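# Snap the front panel onto the computer tower

## Task

Put the front panel on the tower's front face with its top end upward, then push it in until every one of the four pegs has clicked into its hole; the panel's door must end up closed and the tower must still be standing upright.

## Robot and tools

ROBOT. Two arms, left_arm and right_arm, each ending in a two-finger gripper with a wrist camera (cam_left_wrist and cam_right_wrist, both 896x504). The fingers point along the gripper's +z axis and open and close along its y axis. end_effector_position is the spot between the finger pads, roughly 1 cm short of the tips.

FRAMES. Scene frame: origin at table-top height, midway between the arms' nominal bases; +x reaches out over the table, +z is up, and left_arm sits on the +y side (image left/right does not follow the arm names). Every hand pose, hand target and wrist-camera pose is given in that arm's own base frame. Calibrated bases in the scene frame: left_arm at (+0.012, +0.244, +0.041) m, quat_wxyz (+1.000, 0, 0, -0.025); right_arm at (+0.022, -0.249, +0.002) m, quat_wxyz (+1.000, 0, 0, +0.005). Up is +z in both base frames. Reported poses can be off by a few centimetres, worse at long reach.

THE ROW. Both motion tools use a row of 16 numbers covering both arms, even if only one moves: left_arm x, y, z, qw, qx, qy, qz, opening, then right_arm in the same order. x, y, z are an absolute gripper position in metres, and the quaternion is an absolute orientation with w first, each in that arm's base frame. Opening runs from -1 (closed) to +1 (fully open, 0.094 m). To keep an orientation, repeat the same target quaternion in every row rather than copying the drifting reported one. To park an arm, keep resending the full pose from the last result before it stopped, plus its wanted opening; sending the measured pose can relax or end a press.

execute_actions(actions, cameras). actions is a list of up to 15 actions; each action is a table of up to 15 rows, one per 1/30 s step, and a short table repeats its final row to fill 15 steps (one action = 0.5 s). A target more than 0.6 m from the gripper along any of its axes causes that action to be refused for both arms; a malformed action, or a first action failing that check, rejects the whole call. An empty list just reports state and images. Each step the controller limits the command to within 100 mm and 20 degrees of the measured pose, so big jumps need several actions; afterwards each arm heads for its 'Hand target' line, which may fall short.

move(target, speed, blend, opening_speed, blocking, cameras). target is one 16-number row or a list of up to 15 rows (no 0.6 m limit); grippers travel straight lines, all paths finish together, and 10 s is the cap. speed: m/s per arm path, 0.002 to 0.5, default 0.25 (turning up to twice that in rad/s); one value or one per target. blend: corner-rounding radius in metres for lists, default 0. opening_speed: rate of change of commanded opening per second, 0.2 or more; use values near the minimum when closing on something fragile. Openings in later list rows are applied only after all arms come to rest at that row. blocking=false returns after about 0.5 s while the move continues; a new move supersedes it. Moves ignore obstacles and the other arm, lag and overshoot more when fast, and a path near an arm's own base can flip its shoulder; route around the base.

wait(seconds 0 to 10) lets time pass holding commands. stop() brakes a running move (needs braking room). zoom_image(camera, region=[x0, y0, x1, y1] in pixels, at most 504x504) enlarges part of the latest image from a wrist camera. read_manual gives licence texts only. finished_scene(scene) ends the scene irreversibly; report done=true only if the goal truly holds without the robot.

RESULT LINES. end_effector_position and end_effector_quat_wxyz per arm; Hand target; Tool commands (current gripper commands, else the last sent); grip_measured on the opening scale (reads up to about 1.6 mm wide when empty and up to about 3 mm narrow when squeezing a hard part; it tracks the command up to the force limit, so contact is not visible there); grip_effort_nm (gripper motor effort, negative closing, not a pad force); Joint positions (last value is opening in metres); Joint torques (include gravity, offset and noise; entries 3 and 4 wrap at ±28 N m); Joint velocities 'within noise' means at rest. execute_actions results also list positions at some steps. A move result adds a 'move:' line: done, off_target, moving, held or fault, plus limits such as paced (pose clipped) or held (steps withheld). Unnamed arms are done, i.e. at rest within 10 mm and 2 degrees; neither done nor off_target tells you about contact. Free-air resting error of a centimetre or more is normal.

GRIPPING. Pads squeeze about 50 to 64 N each; to release, command well above grip_measured.

AVOID. Dropping parts, releasing moving parts, slamming, hard hits or very hard pushes, and anything hitting between the two arms (can fail the scene; the clearance check does not guard gripper against gripper). Nothing may fall or be left off the table. Brief external tugs may occur. Long holding, stretched arms or pushing at unreachable poses heat motors: MOTOR HOT appears at 85 °C, and at 100 °C the arm faults, goes limp and drops for 30 to 60 s or more. Time spent thinking also passes in the simulation.

Each tool is called after "Call:" as name(argument=value, ...) on one line, values as JSON.

## Session

Call:
execute_actions(actions=[])

Scene clock: 0.00 s.
left_arm: end_effector_position=(+0.6897, +0.0283, +0.2094) grip_measured=+1.000 grip_effort_nm=n/a end_effector_quat_wxyz=(+0.555, -0.269, +0.782, -0.094) | right_arm: end_effector_position=(+0.1218, +0.2673, +0.2503) grip_measured=+1.000 grip_effort_nm=n/a end_effector_quat_wxyz=(+0.026, +0.793, -0.607, +0.042)
Joint positions: left_arm=[0.005 1.696 1.151 0.165 -0.148 -0.557 0.094] | right_arm=[1.184 1.151 1.128 -1.62 0.068 -0.649 0.094]
Joint velocities: within noise
Joint torques (N m): no reading
Motor temperatures (°C): left_arm=[24 28 37 26 24 21 25] | right_arm=[22 31 45 22 24 23 25]
Heat: left arm: hottest elbow 37 °C; right arm: hottest elbow 45 °C.
Hand target: left_arm +0.6968, +0.0284, +0.2181; +0.563, -0.268, +0.776, -0.096 | right_arm +0.1243, +0.2733, +0.2611; +0.012, +0.793, -0.607, +0.038
Tool commands: left_gripper/opening=+1.0 right_gripper/opening=+1.0
camera_calibration:
cam_left_wrist: T_world_to_cam=[[0.315394, -0.843677, 0.434438, -0.2835], [-0.608416, -0.531107, -0.589708, 0.597816], [0.728256, -0.0783292, -0.680814, -0.26984], [0, 0, 0, 1]] pos_world=[0.649648, 0.0571851, 0.291989]
cam_right_wrist: T_world_to_cam=[[0.965656, 0.258402, 0.0271362, -0.194925], [0.208691, -0.833594, 0.511439, 0.108794], [0.154778, -0.488211, -0.858891, 0.413628], [0, 0, 0, 1]] pos_world=[0.101506, 0.342997, 0.30491]

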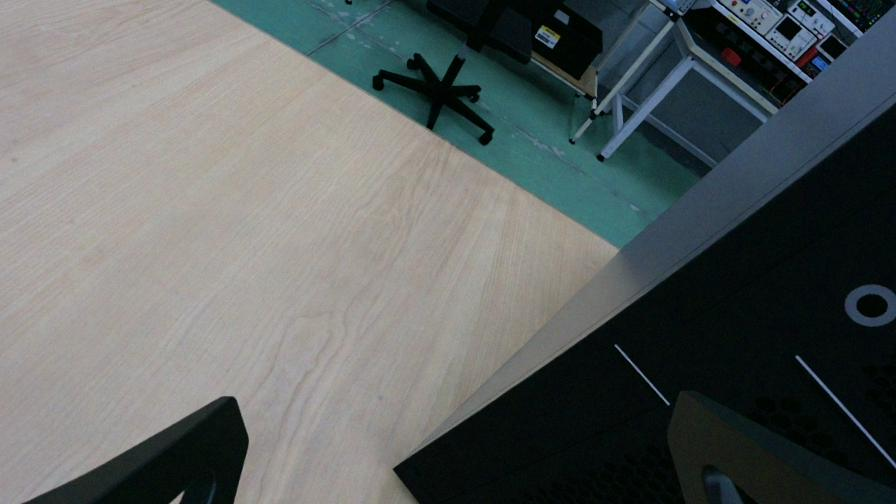

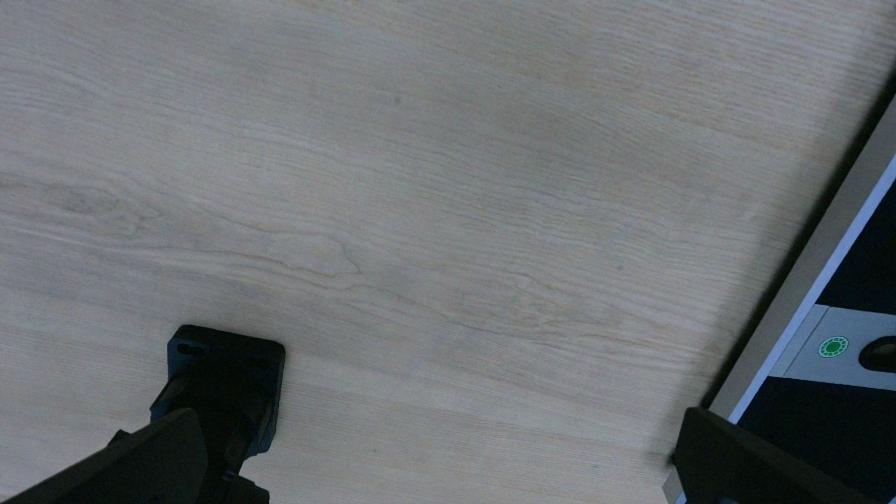

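Call:
move(target=[0.4000, 0.0500, 0.3200, 0.69637, 0.12279, 0.69637, -0.12279, 1.0, 0.4200, 0.2200, 0.4200, 0.0260, 0.7930, -0.6070, 0.0420, 1.0], speed=0.25)

Scene clock: 88.83 s.
left_arm: end_effector_position=(+0.4020, +0.0481, +0.3209) grip_measured=+1.000 grip_effort_nm=-0.037 end_effector_quat_wxyz=(+0.697, +0.121, +0.695, -0.128) | right_arm: end_effector_position=(+0.4124, +0.2194, +0.4003) grip_measured=+1.000 grip_effort_nm=0.007 end_effector_quat_wxyz=(-0.078, +0.790, -0.602, +0.085)
Joint positions: left_arm=[0.422 0.894 0.495 0.405 0.777 -0.013 0.094] | right_arm=[0.526 1.48 1.816 -1.696 0.097 -1.323 0.094]
Joint velocities: within noise
Joint torques (N m): left_arm=[0.62 -3.14 8.46 1.68 0.06 0.12] | right_arm=[-1.08 -11.22 13.98 -0.1 0.16 -0.18]
Motor temperatures (°C): left_arm=[24 30 45 26 24 21 25] | right_arm=[22 32 53 22 24 23 25]
Heat: left arm: hottest elbow 45 °C; right arm: hottest elbow 53 °C.
Hand target: left_arm +0.4000, +0.0499, +0.3200; +0.696, +0.123, +0.696, -0.123 | right_arm +0.4192, +0.2195, +0.4189; -0.095, +0.790, -0.598, +0.095
Off the commanded pose: left_arm 0.003 m, 1 deg | right_arm 0.021 m, 13 deg.
joint sent to its limit (right arm) — joint 4 (wrist pitch), lower limit. The joint targets are off in orientation, not in position.
move: off_target (right_arm)
camera_calibration:
cam_left_wrist: T_world_to_cam=[[-0.344926, -0.938626, -0.00256942, 0.185686], [-0.393138, 0.146955, -0.90766, 0.481922], [0.852332, -0.312065, -0.419698, -0.105284], [0, 0, 0, 1]] pos_world=[0.343246, 0.070614, 0.393711]
cam_right_wrist: T_world_to_cam=[[0.93556, 0.256381, 0.242891, -0.540776], [0.126874, -0.885827, 0.446333, 0.00281638], [0.329591, -0.386754, -0.861273, 0.380738], [0, 0, 0, 1]] pos_world=[0.380084, 0.288391, 0.458012]

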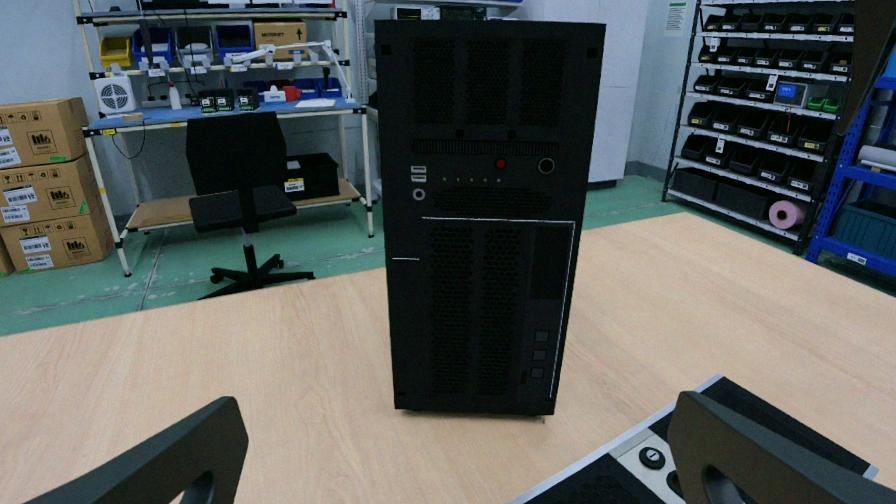

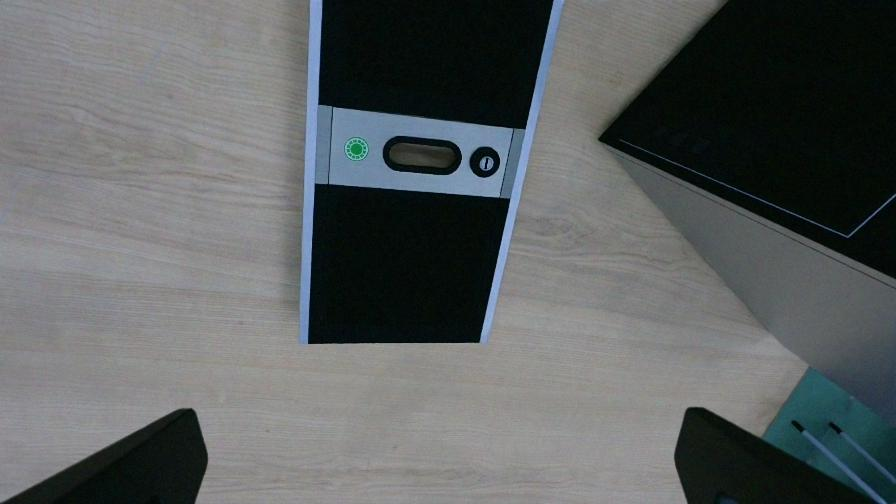

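Call:
zoom_image(camera="cam_right_wrist", region=[270, 60, 570, 360])

Call:
zoom_image(camera="cam_left_wrist", region=[360, 0, 640, 430])

Scaled by 1.680 from the camera's 896x504 image, which has a finer 1280x720 frame.

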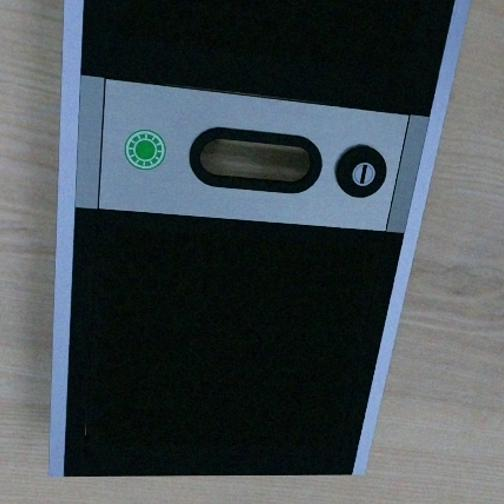

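Scaled by 1.172 from the camera's 896x504 image, which has a finer 1280x720 frame.

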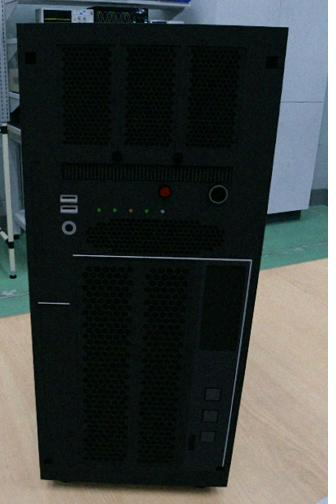

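Call:
move(target=[0.5165, -0.2700, 0.1000, 0.0, -0.0897, 0.9960, 0.0, -1.0, 0.3000, -0.0500, 0.3800, 0.52992, -0.31347, 0.75680, 0.21950, 1.0], speed=0.25)

Scene clock: 184.43 s.
left_arm: end_effector_position=(+0.5062, -0.2619, +0.0972) grip_measured=-0.989 grip_effort_nm=-0.647 end_effector_quat_wxyz=(-0.004, -0.086, +0.996, +0.004) | right_arm: end_effector_position=(+0.2994, -0.0457, +0.3792) grip_measured=+1.000 grip_effort_nm=0.007 end_effector_quat_wxyz=(+0.528, -0.315, +0.757, +0.222)
Joint positions: left_arm=[-0.477 1.907 1.58 -1.254 -0.002 -0.649 0.001] | right_arm=[-0.71 0.936 1.029 -1.479 -1.213 -1.37 0.094]
Joint velocities: within noise
Joint torques (N m): left_arm=[-0.21 -14.45 10.78 0.28 0.03 -0.11] | right_arm=[-2.43 -4.13 9.78 -0.2 -0.75 -0.18]
Motor temperatures (°C): left_arm=[24 28 44 26 24 21 25] | right_arm=[22 32 61 22 24 23 24]
Heat: left arm: hottest elbow 44 °C; right arm: hottest elbow 61 °C.
Hand target: left_arm +0.5161, -0.2699, +0.1000; +0.000, -0.090, +0.996, +0.000 | right_arm +0.3001, -0.0499, +0.3799; +0.530, -0.313, +0.757, +0.219
Off the commanded pose: left_arm 0.013 m, 1 deg | right_arm 0.004 m, 0 deg.
move: off_target (left_arm)
camera_calibration:
cam_left_wrist: T_world_to_cam=[[0.159424, -0.98716, -0.00992548, -0.337127], [-0.89061, -0.148154, 0.429959, 0.409853], [-0.425909, -0.0597059, -0.902794, 0.375346], [0, 0, 0, 1]] pos_world=[0.578628, -0.249667, 0.159294]
cam_right_wrist: T_world_to_cam=[[0.698204, -0.715891, -0.0032997, -0.241886], [-0.509963, -0.494119, -0.704119, 0.436509], [0.502442, 0.493302, -0.710074, 0.228354], [0, 0, 0, 1]] pos_world=[0.276754, -0.0701246, 0.468704]

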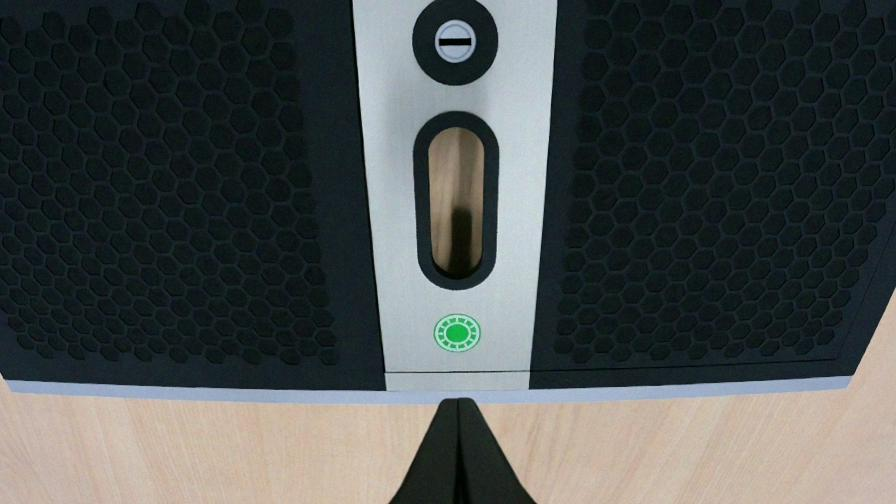

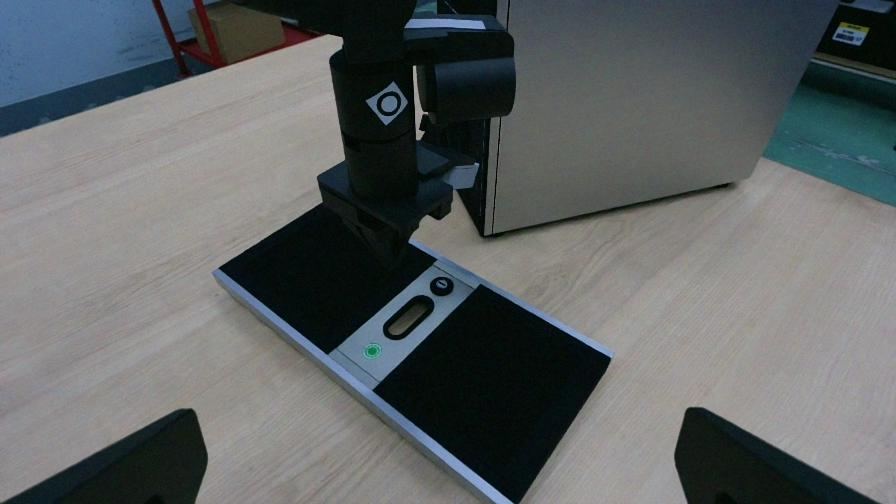

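Call:
move(target=[0.5340, -0.2680, 0.0350, 0.0, -0.0897, 0.9960, 0.0, -1.0, 0.3000, -0.0500, 0.3800, 0.52992, -0.31347, 0.75680, 0.21950, 1.0], speed=0.1)

Scene clock: 206.20 s.
left_arm: end_effector_position=(+0.5251, -0.2679, +0.0418) grip_measured=-0.989 grip_effort_nm=-0.642 end_effector_quat_wxyz=(-0.002, -0.088, +0.996, +0.002) | right_arm: end_effector_position=(+0.2994, -0.0456, +0.3792) grip_measured=+1.000 grip_effort_nm=0.012 end_effector_quat_wxyz=(+0.528, -0.315, +0.757, +0.222)
Joint positions: left_arm=[-0.471 2.005 1.58 -1.15 -0.002 -0.649 0.001] | right_arm=[-0.71 0.936 1.029 -1.479 -1.213 -1.372 0.094]
Joint velocities: within noise
Joint torques (N m): left_arm=[0.62 -15.33 8.8 1.01 0.01 0.07] | right_arm=[-2.14 -4.48 9.94 -0.17 -0.76 -0.21]
Motor temperatures (°C): left_arm=[24 29 43 26 24 21 25] | right_arm=[22 32 56 22 24 23 24]
Heat: left arm: hottest elbow 43 °C; right arm: hottest elbow 56 °C.
Hand target: left_arm +0.5338, -0.2678, +0.0351; +0.000, -0.090, +0.996, +0.000 | right_arm +0.3000, -0.0499, +0.3800; +0.530, -0.313, +0.757, +0.219
Off the commanded pose: left_arm 0.011 m, 0 deg | right_arm 0.005 m, 0 deg.
move: off_target (left_arm)
camera_calibration:
cam_left_wrist: T_world_to_cam=[[0.165109, -0.986252, -0.00674774, -0.349492], [-0.891784, -0.15221, 0.426091, 0.449336], [-0.42126, -0.0643341, -0.904655, 0.329462], [0, 0, 0, 1]] pos_world=[0.597204, -0.255098, 0.104233]
cam_right_wrist: T_world_to_cam=[[0.698633, -0.715476, -0.00228021, -0.242319], [-0.508982, -0.494755, -0.704382, 0.436334], [0.502841, 0.493266, -0.709817, 0.22816], [0, 0, 0, 1]] pos_world=[0.27665, -0.0700381, 0.468745]

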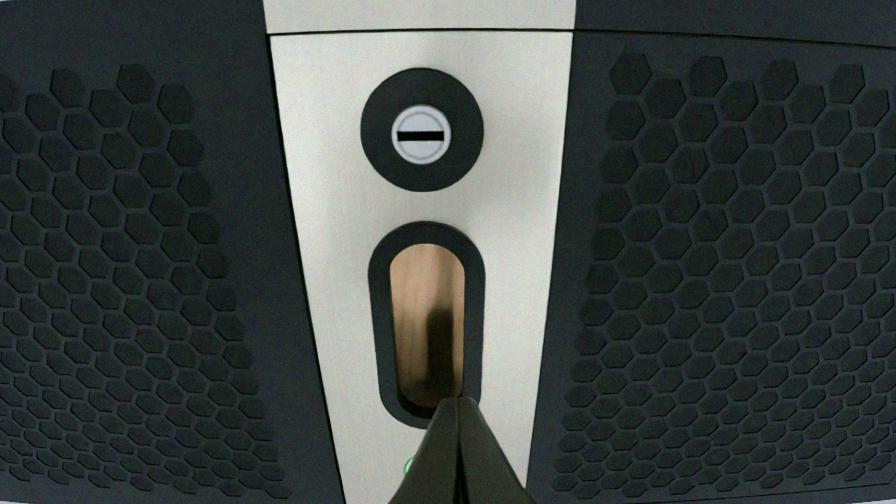

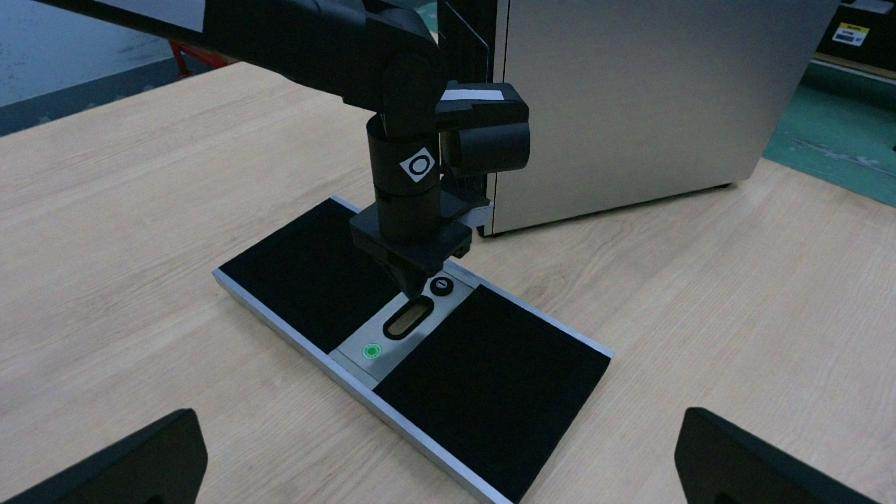

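Call:
execute_actions(actions=[], cameras=["cam_left_wrist","cam_right_wrist"])

Scene clock: 234.00 s.
left_arm: end_effector_position=(+0.5252, -0.2679, +0.0418) grip_measured=-0.989 grip_effort_nm=-0.652 end_effector_quat_wxyz=(-0.002, -0.088, +0.996, +0.002) | right_arm: end_effector_position=(+0.2994, -0.0456, +0.3792) grip_measured=+1.000 grip_effort_nm=0.007 end_effector_quat_wxyz=(+0.528, -0.315, +0.757, +0.222)
Joint positions: left_arm=[-0.471 2.005 1.58 -1.15 -0.002 -0.649 0.001] | right_arm=[-0.71 0.936 1.029 -1.479 -1.213 -1.372 0.094]
Joint velocities: within noise
Joint torques (N m): left_arm=[0.56 -15.68 8.83 0.91 0.02 0.06] | right_arm=[-1.79 -4.19 9.73 -0.27 -0.78 -0.22]
Motor temperatures (°C): left_arm=[24 31 42 26 24 21 25] | right_arm=[22 31 53 22 25 23 24]
Heat: left arm: hottest elbow 42 °C; right arm: hottest elbow 53 °C.
Hand target: left_arm +0.5338, -0.2678, +0.0351; +0.000, -0.090, +0.996, +0.000 | right_arm +0.3000, -0.0499, +0.3800; +0.530, -0.313, +0.757, +0.220
Tool commands: left_gripper/opening=-1.0 right_gripper/opening=+1.0
Off the commanded pose: left_arm 0.011 m, 0 deg | right_arm 0.005 m, 0 deg.
camera_calibration:
cam_left_wrist: T_world_to_cam=[[0.165112, -0.986253, -0.00652075, -0.349558], [-0.891929, -0.152136, 0.425814, 0.449512], [-0.420953, -0.0644908, -0.904787, 0.329296], [0, 0, 0, 1]] pos_world=[0.597267, -0.25513, 0.104254]
cam_right_wrist: T_world_to_cam=[[0.698633, -0.715476, -0.00228021, -0.242319], [-0.508982, -0.494755, -0.704382, 0.436334], [0.502841, 0.493266, -0.709817, 0.22816], [0, 0, 0, 1]] pos_world=[0.27665, -0.0700381, 0.468745]

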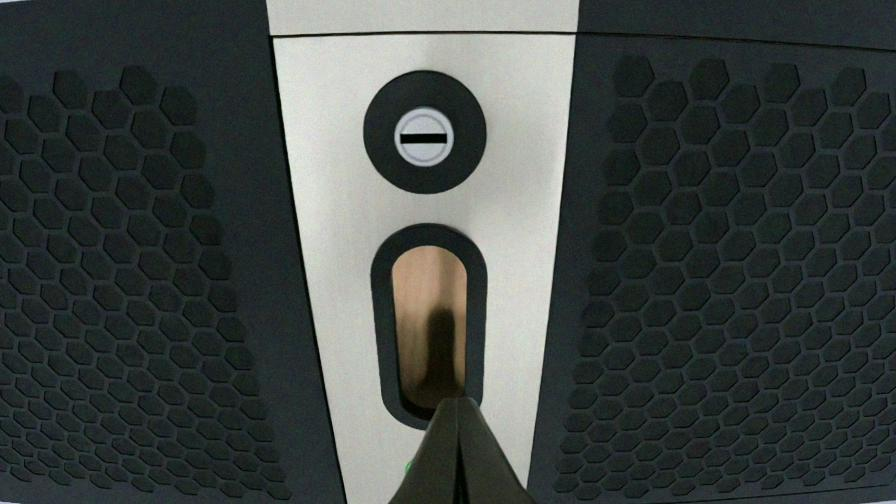

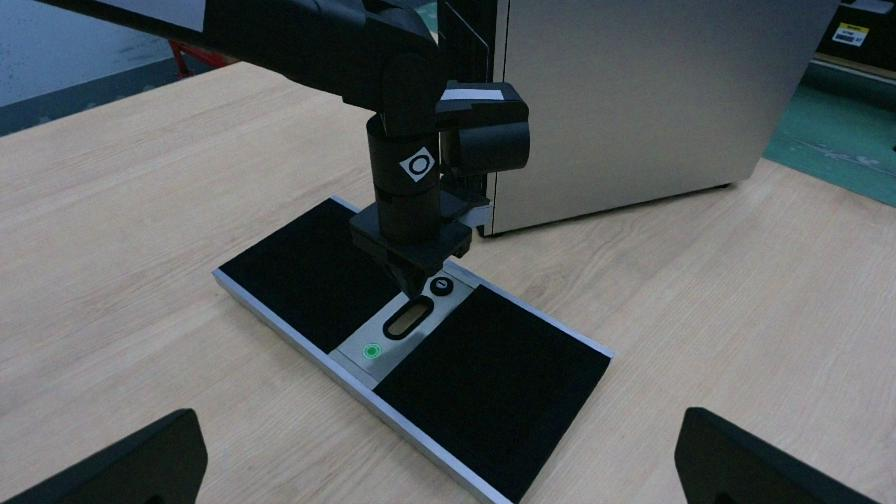

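Call:
move(target=[0.5355, -0.2540, 0.0120, 0, -0.0897, 0.9960, 0, -1, 0.3000, -0.0500, 0.3800, 0.52992, -0.31347, 0.75680, 0.21950, 1], speed=0.08, cameras=["cam_left_wrist"])

Scene clock: 282.70 s.
left_arm: end_effector_position=(+0.5344, -0.2559, +0.0260) grip_measured=-0.989 grip_effort_nm=-0.647 end_effector_quat_wxyz=(+0.007, -0.094, +0.996, -0.003) | right_arm: end_effector_position=(+0.2994, -0.0456, +0.3792) grip_measured=+1.000 grip_effort_nm=0.007 end_effector_quat_wxyz=(+0.528, -0.315, +0.757, +0.222)
Joint positions: left_arm=[-0.446 2.019 1.556 -1.094 -0.001 -0.634 0.001] | right_arm=[-0.71 0.936 1.029 -1.479 -1.213 -1.372 0.094]
Joint velocities: within noise
Joint torques (N m): left_arm=[0.62 -15.44 7.35 1.05 0.01 0.14] | right_arm=[-2.14 -4.13 9.99 -0.24 -0.8 -0.21]
Motor temperatures (°C): left_arm=[24 32 42 26 24 21 25] | right_arm=[22 31 50 22 25 23 24]
Heat: left arm: hottest elbow 42 °C; right arm: hottest elbow 50 °C.
Hand target: left_arm +0.5352, -0.2538, +0.0121; +0.000, -0.090, +0.996, +0.000 | right_arm +0.3000, -0.0499, +0.3800; +0.530, -0.313, +0.757, +0.220
Off the commanded pose: left_arm 0.014 m, 1 deg | right_arm 0.005 m, 0 deg.
move: off_target (left_arm)
camera_calibration:
cam_left_wrist: T_world_to_cam=[[0.176023, -0.984374, 0.00495985, -0.345004], [-0.897308, -0.158378, 0.412012, 0.467895], [-0.404788, -0.0769741, -0.911165, 0.307963], [0, 0, 0, 1]] pos_world=[0.605235, -0.241803, 0.0895379]
Images, in order (width x height): cam_left_wrist 896x504.

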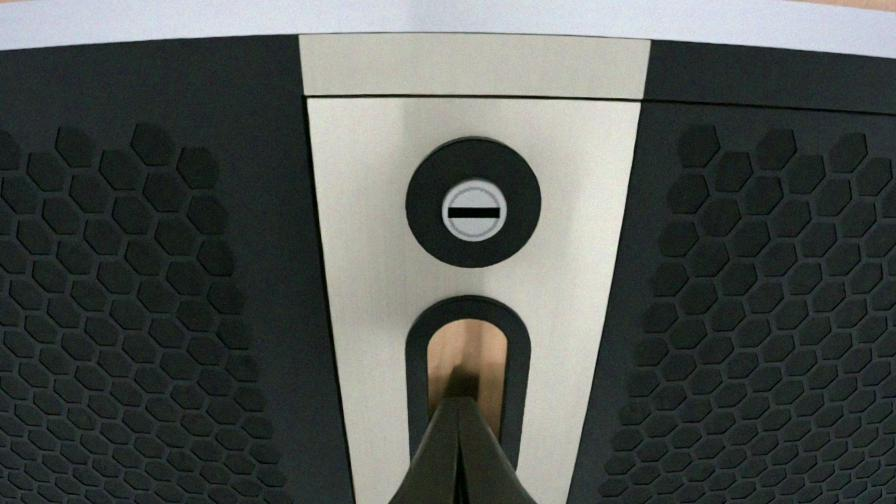

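Call:
move(target=[0.5222, -0.2655, 0.0000, 0, -0.0897, 0.9960, 0, -1, 0.3000, -0.0500, 0.3800, 0.52992, -0.31347, 0.75680, 0.21950, 1], speed=0.06, cameras=["cam_left_wrist"])

Scene clock: 311.13 s.
left_arm: end_effector_position=(+0.5240, -0.2636, +0.0141) grip_measured=-0.989 grip_effort_nm=-0.647 end_effector_quat_wxyz=(+0.007, -0.086, +0.996, -0.003) | right_arm: end_effector_position=(+0.2994, -0.0456, +0.3792) grip_measured=+1.000 grip_effort_nm=0.007 end_effector_quat_wxyz=(+0.528, -0.315, +0.757, +0.222)
Joint positions: left_arm=[-0.466 2.019 1.521 -1.058 -0.001 -0.637 0.001] | right_arm=[-0.71 0.936 1.029 -1.479 -1.213 -1.372 0.094]
Joint velocities: within noise
Joint torques (N m): left_arm=[-0.62 -15.33 7.06 1.09 0.03 -0.11] | right_arm=[-2.26 -4.31 9.77 -0.23 -0.81 -0.19]
Motor temperatures (°C): left_arm=[24 32 42 26 24 21 25] | right_arm=[22 31 50 22 25 23 24]
Heat: left arm: hottest elbow 42 °C; right arm: hottest elbow 50 °C.
Hand target: left_arm +0.5218, -0.2653, +0.0000; +0.000, -0.090, +0.996, +0.000 | right_arm +0.3000, -0.0499, +0.3800; +0.530, -0.313, +0.757, +0.220
Off the commanded pose: left_arm 0.014 m, 1 deg | right_arm 0.005 m, 0 deg.
move: off_target (left_arm)
camera_calibration:
cam_left_wrist: T_world_to_cam=[[0.159471, -0.987186, 0.00566366, -0.342772], [-0.900255, -0.143069, 0.411183, 0.467868], [-0.405104, -0.0706703, -0.911535, 0.29418], [0, 0, 0, 1]] pos_world=[0.595036, -0.250653, 0.0777171]
Images, in order (width x height): cam_left_wrist 896x504.

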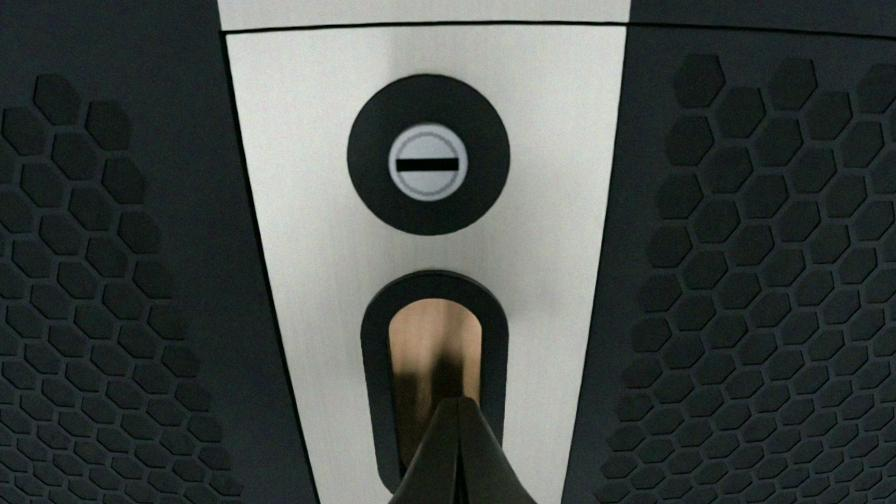

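Call:
move(target=[[0.5248, -0.2591, 0.0000, 0, -0.0897, 0.9960, 0, -1, 0.3000, -0.0500, 0.3800, 0.52992, -0.31347, 0.75680, 0.21950, 1], [0.5215, -0.2575, -0.0195, 0, -0.0897, 0.9960, 0, -1, 0.3000, -0.0500, 0.3800, 0.52992, -0.31347, 0.75680, 0.21950, 1]], speed=0.05, cameras=["cam_left_wrist"])

Scene clock: 353.57 s.
left_arm: end_effector_position=(+0.5203, -0.2615, -0.0055) grip_measured=-0.989 grip_effort_nm=-0.657 end_effector_quat_wxyz=(+0.007, -0.086, +0.996, -0.003) | right_arm: end_effector_position=(+0.2994, -0.0456, +0.3792) grip_measured=+1.000 grip_effort_nm=0.007 end_effector_quat_wxyz=(+0.528, -0.315, +0.757, +0.222)
Joint positions: left_arm=[-0.465 2.036 1.49 -1.01 -0.001 -0.638 0.001] | right_arm=[-0.71 0.936 1.029 -1.479 -1.213 -1.372 0.094]
Joint velocities: within noise
Joint torques (N m): left_arm=[0.79 -15.21 6.98 1.01 0.01 0.04] | right_arm=[-2.02 -4.6 9.78 0.02 -0.76 -0.21]
Motor temperatures (°C): left_arm=[24 32 42 26 24 21 25] | right_arm=[22 30 49 22 25 23 24]
Heat: left arm: hottest elbow 42 °C; right arm: hottest elbow 49 °C.
Hand target: left_arm +0.5212, -0.2574, -0.0194; +0.000, -0.090, +0.996, +0.000 | right_arm +0.3000, -0.0499, +0.3800; +0.530, -0.313, +0.757, +0.220
Off the commanded pose: left_arm 0.015 m, 1 deg | right_arm 0.005 m, 0 deg.
move: off_target (left_arm)
camera_calibration:
cam_left_wrist: T_world_to_cam=[[0.160227, -0.987066, 0.00522161, -0.340354], [-0.899865, -0.143894, 0.41175, 0.472505], [-0.405673, -0.0706724, -0.911282, 0.275208], [0, 0, 0, 1]] pos_world=[0.591369, -0.248511, 0.0580148]
Images, in order (width x height): cam_left_wrist 896x504.

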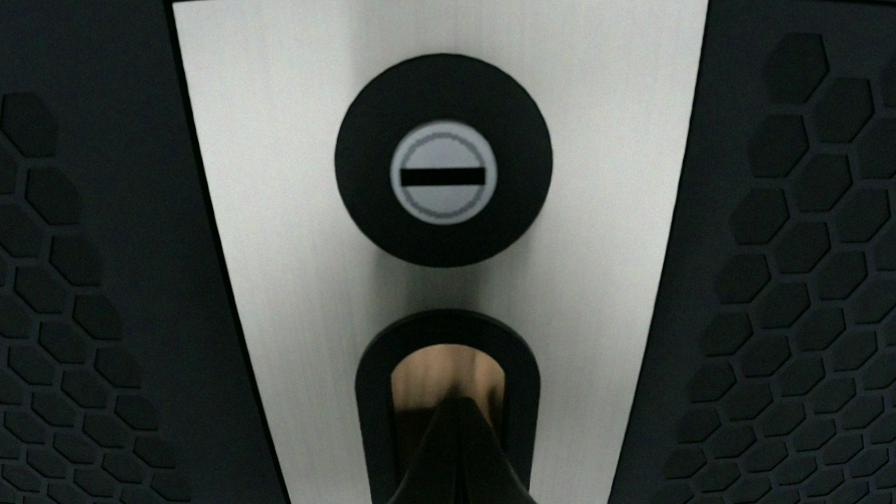

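Call:
move(target=[0.5212, -0.2574, -0.0194, 0, -0.0897, 0.9960, 0, -0.76, 0.3000, -0.0500, 0.3800, 0.52992, -0.31347, 0.75680, 0.21950, 1], opening_speed=0.2, cameras=["cam_left_wrist"])

Scene clock: 362.30 s.
left_arm: end_effector_position=(+0.5204, -0.2616, -0.0055) grip_measured=-0.776 grip_effort_nm=0.725 end_effector_quat_wxyz=(+0.007, -0.086, +0.996, -0.003) | right_arm: end_effector_position=(+0.2994, -0.0456, +0.3792) grip_measured=+1.000 grip_effort_nm=0.007 end_effector_quat_wxyz=(+0.528, -0.315, +0.757, +0.222)
Joint positions: left_arm=[-0.465 2.036 1.49 -1.01 -0.001 -0.638 0.011] | right_arm=[-0.71 0.936 1.029 -1.479 -1.213 -1.372 0.094]
Joint velocities: within noise
Joint torques (N m): left_arm=[0.67 -14.97 6.93 1.13 -0.02 0.03] | right_arm=[-2.08 -3.78 9.92 -0.21 -0.77 -0.2]
Motor temperatures (°C): left_arm=[24 31 41 26 24 21 25] | right_arm=[22 30 49 22 25 23 24]
Heat: left arm: hottest elbow 41 °C; right arm: hottest elbow 49 °C.
Hand target: left_arm +0.5208, -0.2574, -0.0193; +0.000, -0.090, +0.996, +0.000 | right_arm +0.3000, -0.0499, +0.3800; +0.530, -0.313, +0.757, +0.220
Off the commanded pose: left_arm 0.015 m, 1 deg | right_arm 0.005 m, 0 deg.
move: off_target (left_arm)
camera_calibration:
cam_left_wrist: T_world_to_cam=[[0.160221, -0.987064, 0.00575423, -0.340455], [-0.899935, -0.143678, 0.411671, 0.472632], [-0.405519, -0.0711367, -0.911314, 0.275022], [0, 0, 0, 1]] pos_world=[0.591413, -0.24858, 0.0580215]
Images, in order (width x height): cam_left_wrist 896x504.

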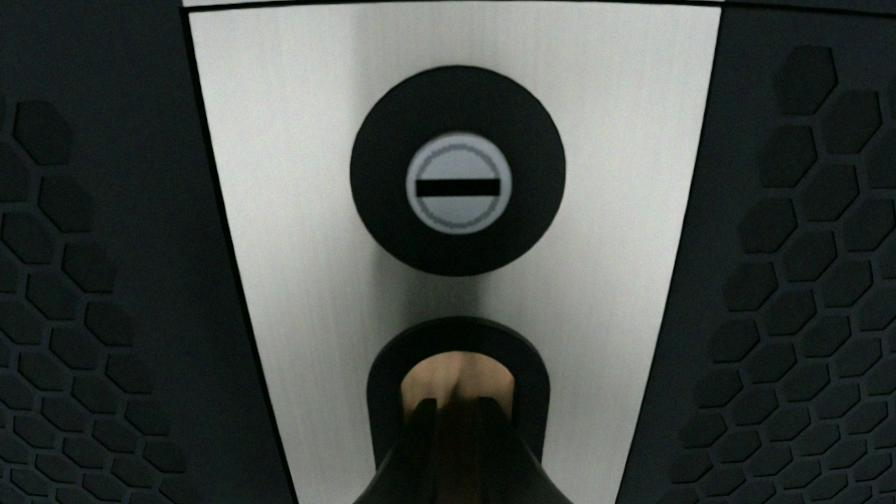

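Call:
move(target=[[0.5212, -0.2590, -0.0193, 0, -0.0897, 0.9960, 0, -0.735, 0.3000, -0.0500, 0.3800, 0.52992, -0.31347, 0.75680, 0.21950, 1], [0.5150, -0.2580, 0.0700, 0, -0.0897, 0.9960, 0, -0.735, 0.3000, -0.0500, 0.3800, 0.52992, -0.31347, 0.75680, 0.21950, 1]], speed=0.08, opening_speed=0.2, cameras=["cam_left_wrist", "cam_right_wrist"])

Scene clock: 467.40 s.
left_arm: end_effector_position=(+0.4948, -0.2491, +0.0380) grip_measured=-0.761 grip_effort_nm=1.228 end_effector_quat_wxyz=(-0.029, -0.086, +0.996, +0.017) | right_arm: end_effector_position=(+0.2994, -0.0456, +0.3792) grip_measured=+1.000 grip_effort_nm=0.007 end_effector_quat_wxyz=(+0.528, -0.315, +0.757, +0.222)
Joint positions: left_arm=[-0.465 1.963 1.498 -1.174 0.001 -0.637 0.011] | right_arm=[-0.71 0.936 1.029 -1.479 -1.213 -1.372 0.094]
Joint velocities: within noise
Joint torques (N m): left_arm=[0.32 -18.08 11.04 0.12 -0.11 -0.02] | right_arm=[-2.14 -3.96 9.88 -0.25 -0.77 -0.17]
Motor temperatures (°C): left_arm=[24 31 39 26 24 21 26] | right_arm=[22 30 48 22 25 23 24]
Heat: left arm: hottest elbow 39 °C; right arm: hottest elbow 48 °C.
Hand target: left_arm +0.5136, -0.2574, +0.0704; +0.000, -0.090, +0.996, +0.000 | right_arm +0.3000, -0.0499, +0.3800; +0.530, -0.313, +0.757, +0.220
Off the commanded pose: left_arm 0.039 m, 4 deg | right_arm 0.005 m, 0 deg.
move: off_target (left_arm)
camera_calibration:
cam_left_wrist: T_world_to_cam=[[0.158192, -0.986551, -0.0411443, -0.321395], [-0.866938, -0.158717, 0.472469, 0.41112], [-0.472645, -0.0390712, -0.880387, 0.345251], [0, 0, 0, 1]] pos_world=[0.570439, -0.238331, 0.0964892]
cam_right_wrist: T_world_to_cam=[[0.698633, -0.715476, -0.00228021, -0.242319], [-0.508982, -0.494755, -0.704382, 0.436334], [0.502841, 0.493266, -0.709817, 0.22816], [0, 0, 0, 1]] pos_world=[0.27665, -0.0700381, 0.468745]

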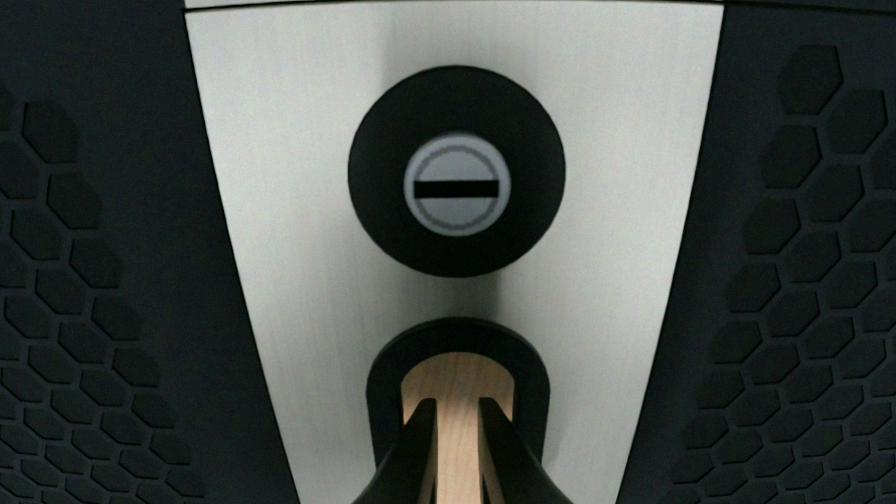

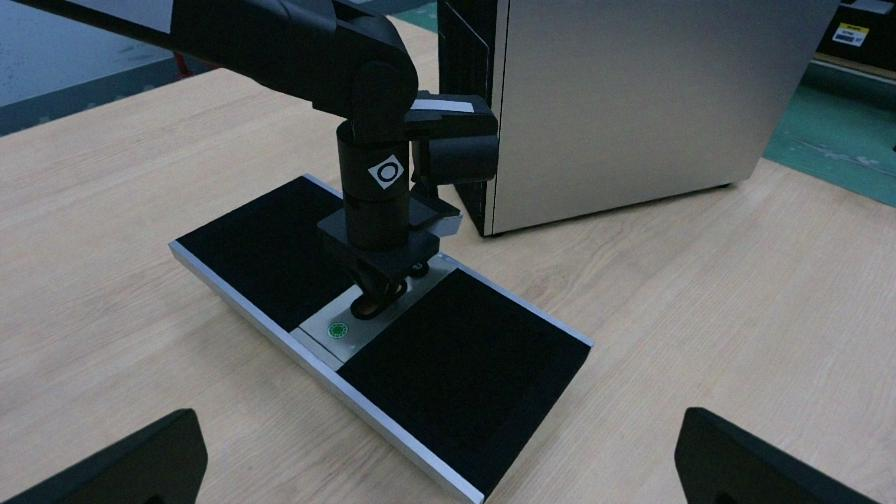

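Call:
move(target=[[0.4315, -0.1145, 0.1500, 0, -0.2241, 0.9746, 0, -0.735, 0.3000, -0.0500, 0.3800, 0.52992, -0.31347, 0.75680, 0.21950, 1], [0.4754, 0.0082, 0.1600, 0, -0.54391, 0.83916, 0, -0.735, 0.3000, -0.0500, 0.3800, 0.52992, -0.31347, 0.75680, 0.21950, 1]], speed=0.12, blend=0.03, cameras=["cam_right_wrist"])

Scene clock: 502.10 s.
left_arm: end_effector_position=(+0.4562, +0.0059, +0.1425) grip_measured=-0.761 grip_effort_nm=1.228 end_effector_quat_wxyz=(-0.017, -0.537, +0.844, +0.010) | right_arm: end_effector_position=(+0.2994, -0.0456, +0.3792) grip_measured=+1.000 grip_effort_nm=0.007 end_effector_quat_wxyz=(+0.528, -0.315, +0.757, +0.222)
Joint positions: left_arm=[0.014 1.605 1.29 -1.294 0.001 -1.119 0.011] | right_arm=[-0.71 0.936 1.029 -1.479 -1.213 -1.372 0.094]
Joint velocities: within noise
Joint torques (N m): left_arm=[0.21 -11.28 11.85 0.13 -0.13 -0.08] | right_arm=[-2.14 -3.72 9.89 -0.18 -0.76 -0.22]
Motor temperatures (°C): left_arm=[24 32 42 26 24 21 28] | right_arm=[22 30 48 22 25 23 24]
Heat: left arm: hottest elbow 42 °C; right arm: hottest elbow 48 °C.
Hand target: left_arm +0.4743, +0.0083, +0.1600; +0.000, -0.544, +0.839, +0.000 | right_arm +0.3000, -0.0499, +0.3800; +0.530, -0.313, +0.757, +0.220
Off the commanded pose: left_arm 0.026 m, 2 deg | right_arm 0.005 m, 0 deg.
move: off_target (left_arm)
camera_calibration:
cam_right_wrist: T_world_to_cam=[[0.698633, -0.715476, -0.00228021, -0.242319], [-0.508982, -0.494755, -0.704382, 0.436334], [0.502841, 0.493266, -0.709817, 0.22816], [0, 0, 0, 1]] pos_world=[0.27665, -0.0700381, 0.468745]
Images, in order (width x height): cam_right_wrist 896x504.

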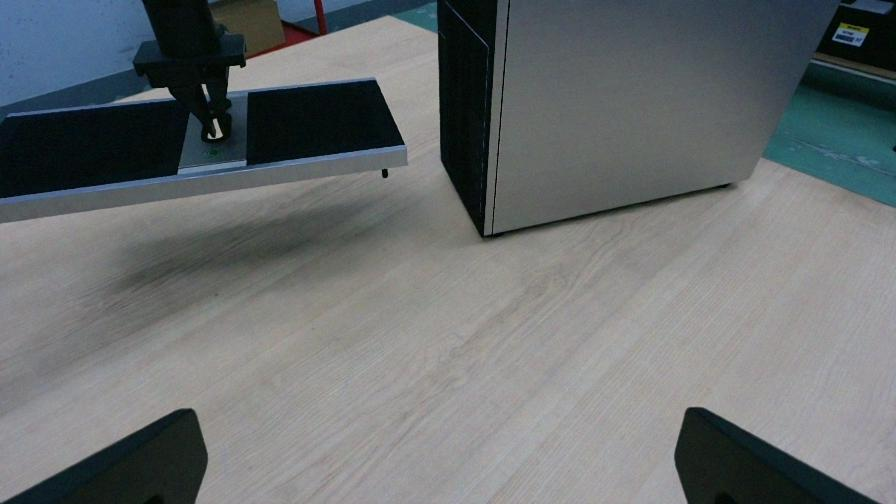

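Call:
move(target=[[0.4891, 0.0021, 0.1650, 0.0710, -0.53925, 0.83198, -0.10954, -0.735, 0.3000, -0.0500, 0.3800, 0.52992, -0.31347, 0.75680, 0.21950, 1], [0.4982, -0.0020, 0.1900, 0.14077, -0.52538, 0.81057, -0.21719, -0.735, 0.3000, -0.0500, 0.3800, 0.52992, -0.31347, 0.75680, 0.21950, 1], [0.5210, -0.0122, 0.2250, 0.20814, -0.50251, 0.77528, -0.32113, -0.735, 0.3000, -0.0500, 0.3800, 0.52992, -0.31347, 0.75680, 0.21950, 1], [0.5530, -0.0264, 0.2500, 0.27196, -0.47104, 0.72674, -0.41958, -0.735, 0.3000, -0.0500, 0.3800, 0.52992, -0.31347, 0.75680, 0.21950, 1], [0.5941, -0.0448, 0.2600, 0.33111, -0.43151, 0.66575, -0.51085, -0.735, 0.3000, -0.0500, 0.3800, 0.52992, -0.31347, 0.75680, 0.21950, 1], [0.6397, -0.0652, 0.2650, 0.38460, -0.38460, 0.59338, -0.59338, -0.735, 0.3000, -0.0500, 0.3800, 0.52992, -0.31347, 0.75680, 0.21950, 1]], speed=0.12, blend=[0.01, 0.01, 0.01, 0.01, 0.01, 0], cameras=["cam_left_wrist", "cam_right_wrist"])

Scene clock: 527.20 s.
left_arm: end_effector_position=(+0.6282, -0.0611, +0.2353) grip_measured=-0.760 grip_effort_nm=1.228 end_effector_quat_wxyz=(+0.367, -0.405, +0.609, -0.575) | right_arm: end_effector_position=(+0.2994, -0.0456, +0.3792) grip_measured=+1.000 grip_effort_nm=0.007 end_effector_quat_wxyz=(+0.528, -0.315, +0.757, +0.222)
Joint positions: left_arm=[0.019 1.625 0.906 0.643 0.435 -1.557 0.011] | right_arm=[-0.71 0.936 1.029 -1.479 -1.213 -1.372 0.094]
Joint velocities: within noise
Joint torques (N m): left_arm=[-0.44 -12.45 10.35 3.47 -0.08 -0.01] | right_arm=[-2.37 -4.19 9.91 -0.16 -0.76 -0.2]
Motor temperatures (°C): left_arm=[24 31 44 26 24 21 28] | right_arm=[22 30 48 22 26 23 24]
Heat: left arm: hottest elbow 44 °C; right arm: hottest elbow 48 °C.
Hand target: left_arm +0.6379, -0.0651, +0.2649; +0.384, -0.385, +0.594, -0.593 | right_arm +0.3000, -0.0499, +0.3800; +0.530, -0.313, +0.757, +0.219
Off the commanded pose: left_arm 0.032 m, 4 deg | right_arm 0.005 m, 0 deg.
move: off_target (left_arm)
camera_calibration:
cam_left_wrist: T_world_to_cam=[[0.0690104, -0.0221223, 0.997371, -0.278261], [-0.752528, -0.657492, 0.0374856, 0.463411], [0.654934, -0.753136, -0.0620215, -0.355169], [0, 0, 0, 1]] pos_world=[0.600545, 0.0310432, 0.23813]
cam_right_wrist: T_world_to_cam=[[0.698728, -0.715385, -0.00192211, -0.242478], [-0.508737, -0.494999, -0.704388, 0.436251], [0.502957, 0.493153, -0.709813, 0.228118], [0, 0, 0, 1]] pos_world=[0.27663, -0.0700186, 0.468745]

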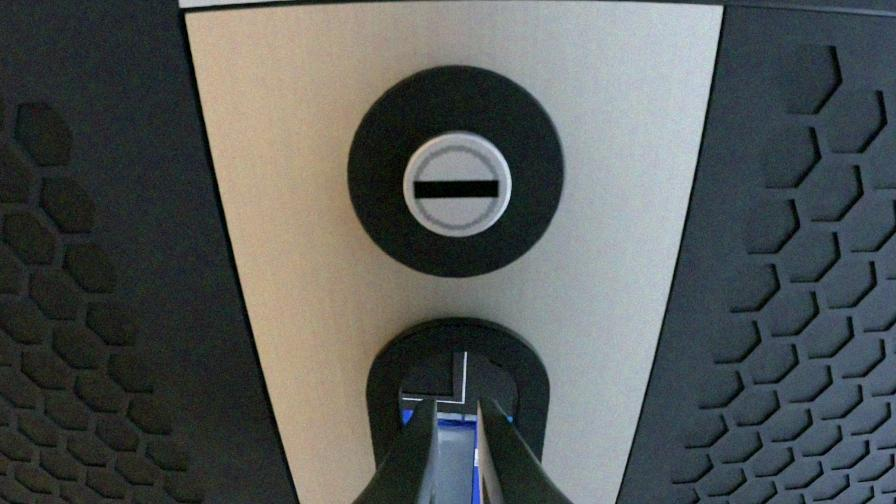

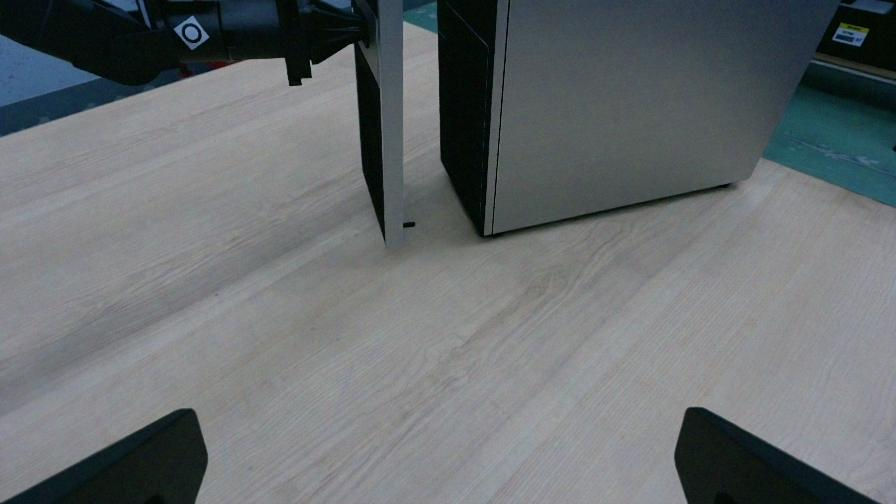

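Call:
move(target=[0.6379, -0.0651, 0.2550, 0.40366, -0.36544, 0.57584, -0.60987, -0.735, 0.5470, 0.2570, 0.1000, 0.60484, -0.36630, 0.60484, 0.36630, 1], speed=0.15, cameras=["cam_right_wrist"])

Scene clock: 587.23 s.
left_arm: end_effector_position=(+0.6346, -0.0609, +0.2404) grip_measured=-0.760 grip_effort_nm=1.233 end_effector_quat_wxyz=(+0.395, -0.378, +0.587, -0.597) | right_arm: end_effector_position=(+0.5373, +0.2492, +0.0884) grip_measured=+1.000 grip_effort_nm=0.007 end_effector_quat_wxyz=(+0.593, -0.363, +0.619, +0.365)
Joint positions: left_arm=[0.018 1.675 0.906 0.797 0.433 -1.571 0.011] | right_arm=[0.211 1.997 0.837 1.114 -0.871 -0.015 0.094]
Joint velocities: within noise
Joint torques (N m): left_arm=[-0.5 -12.4 8.16 3.52 -0.08 -0.04] | right_arm=[-0.32 -14.33 7.82 1.89 0.15 0.1]
Motor temperatures (°C): left_arm=[24 30 44 26 24 21 29] | right_arm=[22 30 48 22 25 23 24]
Heat: left arm: hottest elbow 44 °C; right arm: hottest elbow 48 °C.
Hand target: left_arm +0.6374, -0.0652, +0.2550; +0.403, -0.365, +0.576, -0.610 | right_arm +0.5463, +0.2568, +0.1001; +0.605, -0.366, +0.605, +0.366
Off the commanded pose: left_arm 0.016 m, 3 deg | right_arm 0.017 m, 2 deg.
move: off_target (left_arm, right_arm)
camera_calibration:
cam_right_wrist: T_world_to_cam=[[0.874469, -0.484412, -0.0254794, -0.348286], [-0.238408, -0.383447, -0.892261, 0.341968], [0.422452, 0.786329, -0.4508, -0.296061], [0, 0, 0, 1]] pos_world=[0.511165, 0.195214, 0.162786]
Images, in order (width x height): cam_right_wrist 896x504.

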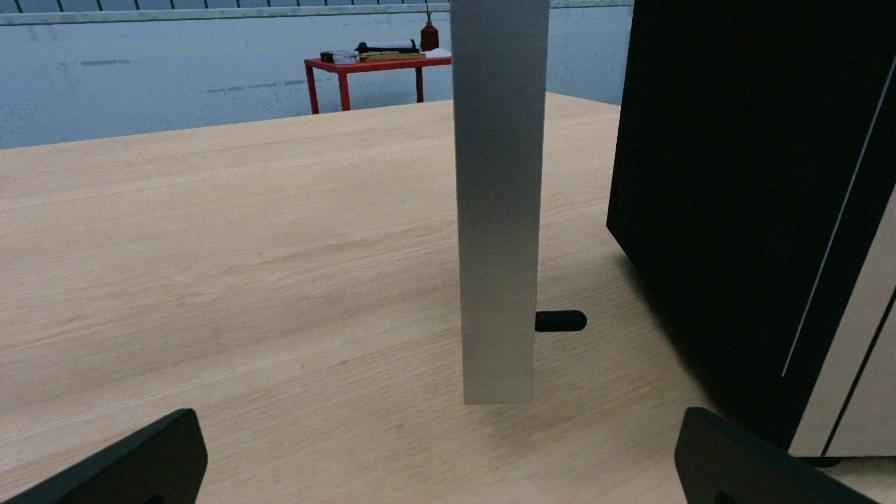

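Call:
zoom_image(camera="cam_right_wrist", region=[430, 250, 630, 430])

Call:
zoom_image(camera="cam_right_wrist", region=[580, 180, 896, 480])

Scaled by 2.520 from the camera's 896x504 image, which has a finer 1280x720 frame.

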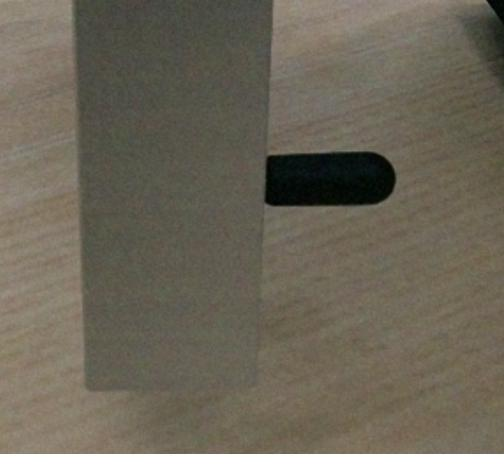

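Scaled by 1.595 from the camera's 896x504 image, which has a finer 1280x720 frame.

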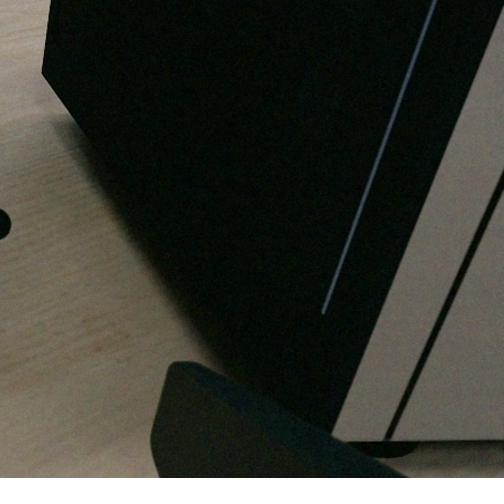

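Call:
zoom_image(camera="cam_right_wrist", region=[410, 0, 650, 180])

Scaled by 2.100 from the camera's 896x504 image, which has a finer 1280x720 frame.

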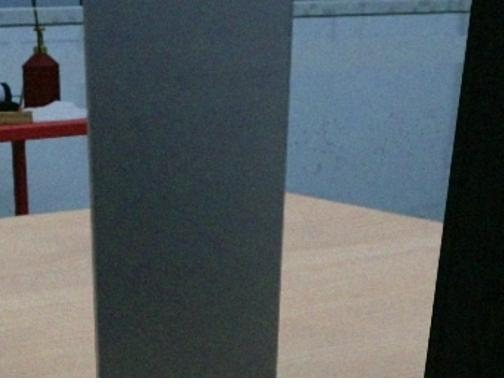

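Call:
move(target=[0.6800, -0.0892, 0.2720, 0.42379, -0.37746, 0.54341, -0.61857, -0.735, 0.5470, 0.2570, 0.1000, 0.60484, -0.36630, 0.60484, 0.36630, 1], speed=0.06, cameras=["cam_right_wrist"])

Scene clock: 833.93 s.
left_arm: end_effector_position=(+0.6623, -0.0844, +0.2313) grip_measured=-0.760 grip_effort_nm=1.223 end_effector_quat_wxyz=(+0.403, -0.403, +0.567, -0.595) | right_arm: end_effector_position=(+0.5373, +0.2492, +0.0885) grip_measured=+1.000 grip_effort_nm=0.012 end_effector_quat_wxyz=(+0.593, -0.363, +0.619, +0.365)
Joint positions: left_arm=[-0.048 1.748 0.971 0.811 0.309 -1.604 0.011] | right_arm=[0.211 1.997 0.837 1.114 -0.871 -0.014 0.094]
Joint velocities: within noise
Joint torques (N m): left_arm=[-0.38 -13.33 11.82 3.47 -0.1 -0.02] | right_arm=[-0.15 -14.51 7.91 1.87 0.13 0.09]
Motor temperatures (°C): left_arm=[24 29 41 26 24 21 30] | right_arm=[22 34 44 22 24 23 24]
Heat: left arm: hottest elbow 41 °C; right arm: hottest elbow 44 °C.
Hand target: left_arm +0.6762, -0.0887, +0.2720; +0.424, -0.378, +0.544, -0.619 | right_arm +0.5463, +0.2568, +0.1002; +0.605, -0.366, +0.605, +0.366
Off the commanded pose: left_arm 0.045 m, 5 deg | right_arm 0.017 m, 2 deg.
move: off_target (left_arm, right_arm)
camera_calibration:
cam_right_wrist: T_world_to_cam=[[0.87445, -0.484421, -0.0259542, -0.348232], [-0.238685, -0.383051, -0.892357, 0.34209], [0.422335, 0.786517, -0.450583, -0.296034], [0, 0, 0, 1]] pos_world=[0.511189, 0.195183, 0.162841]
Images, in order (width x height): cam_right_wrist 896x504.

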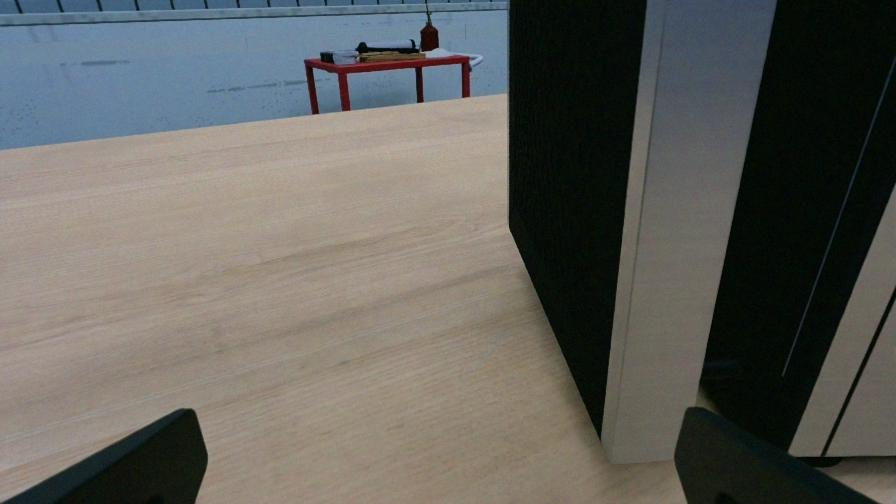

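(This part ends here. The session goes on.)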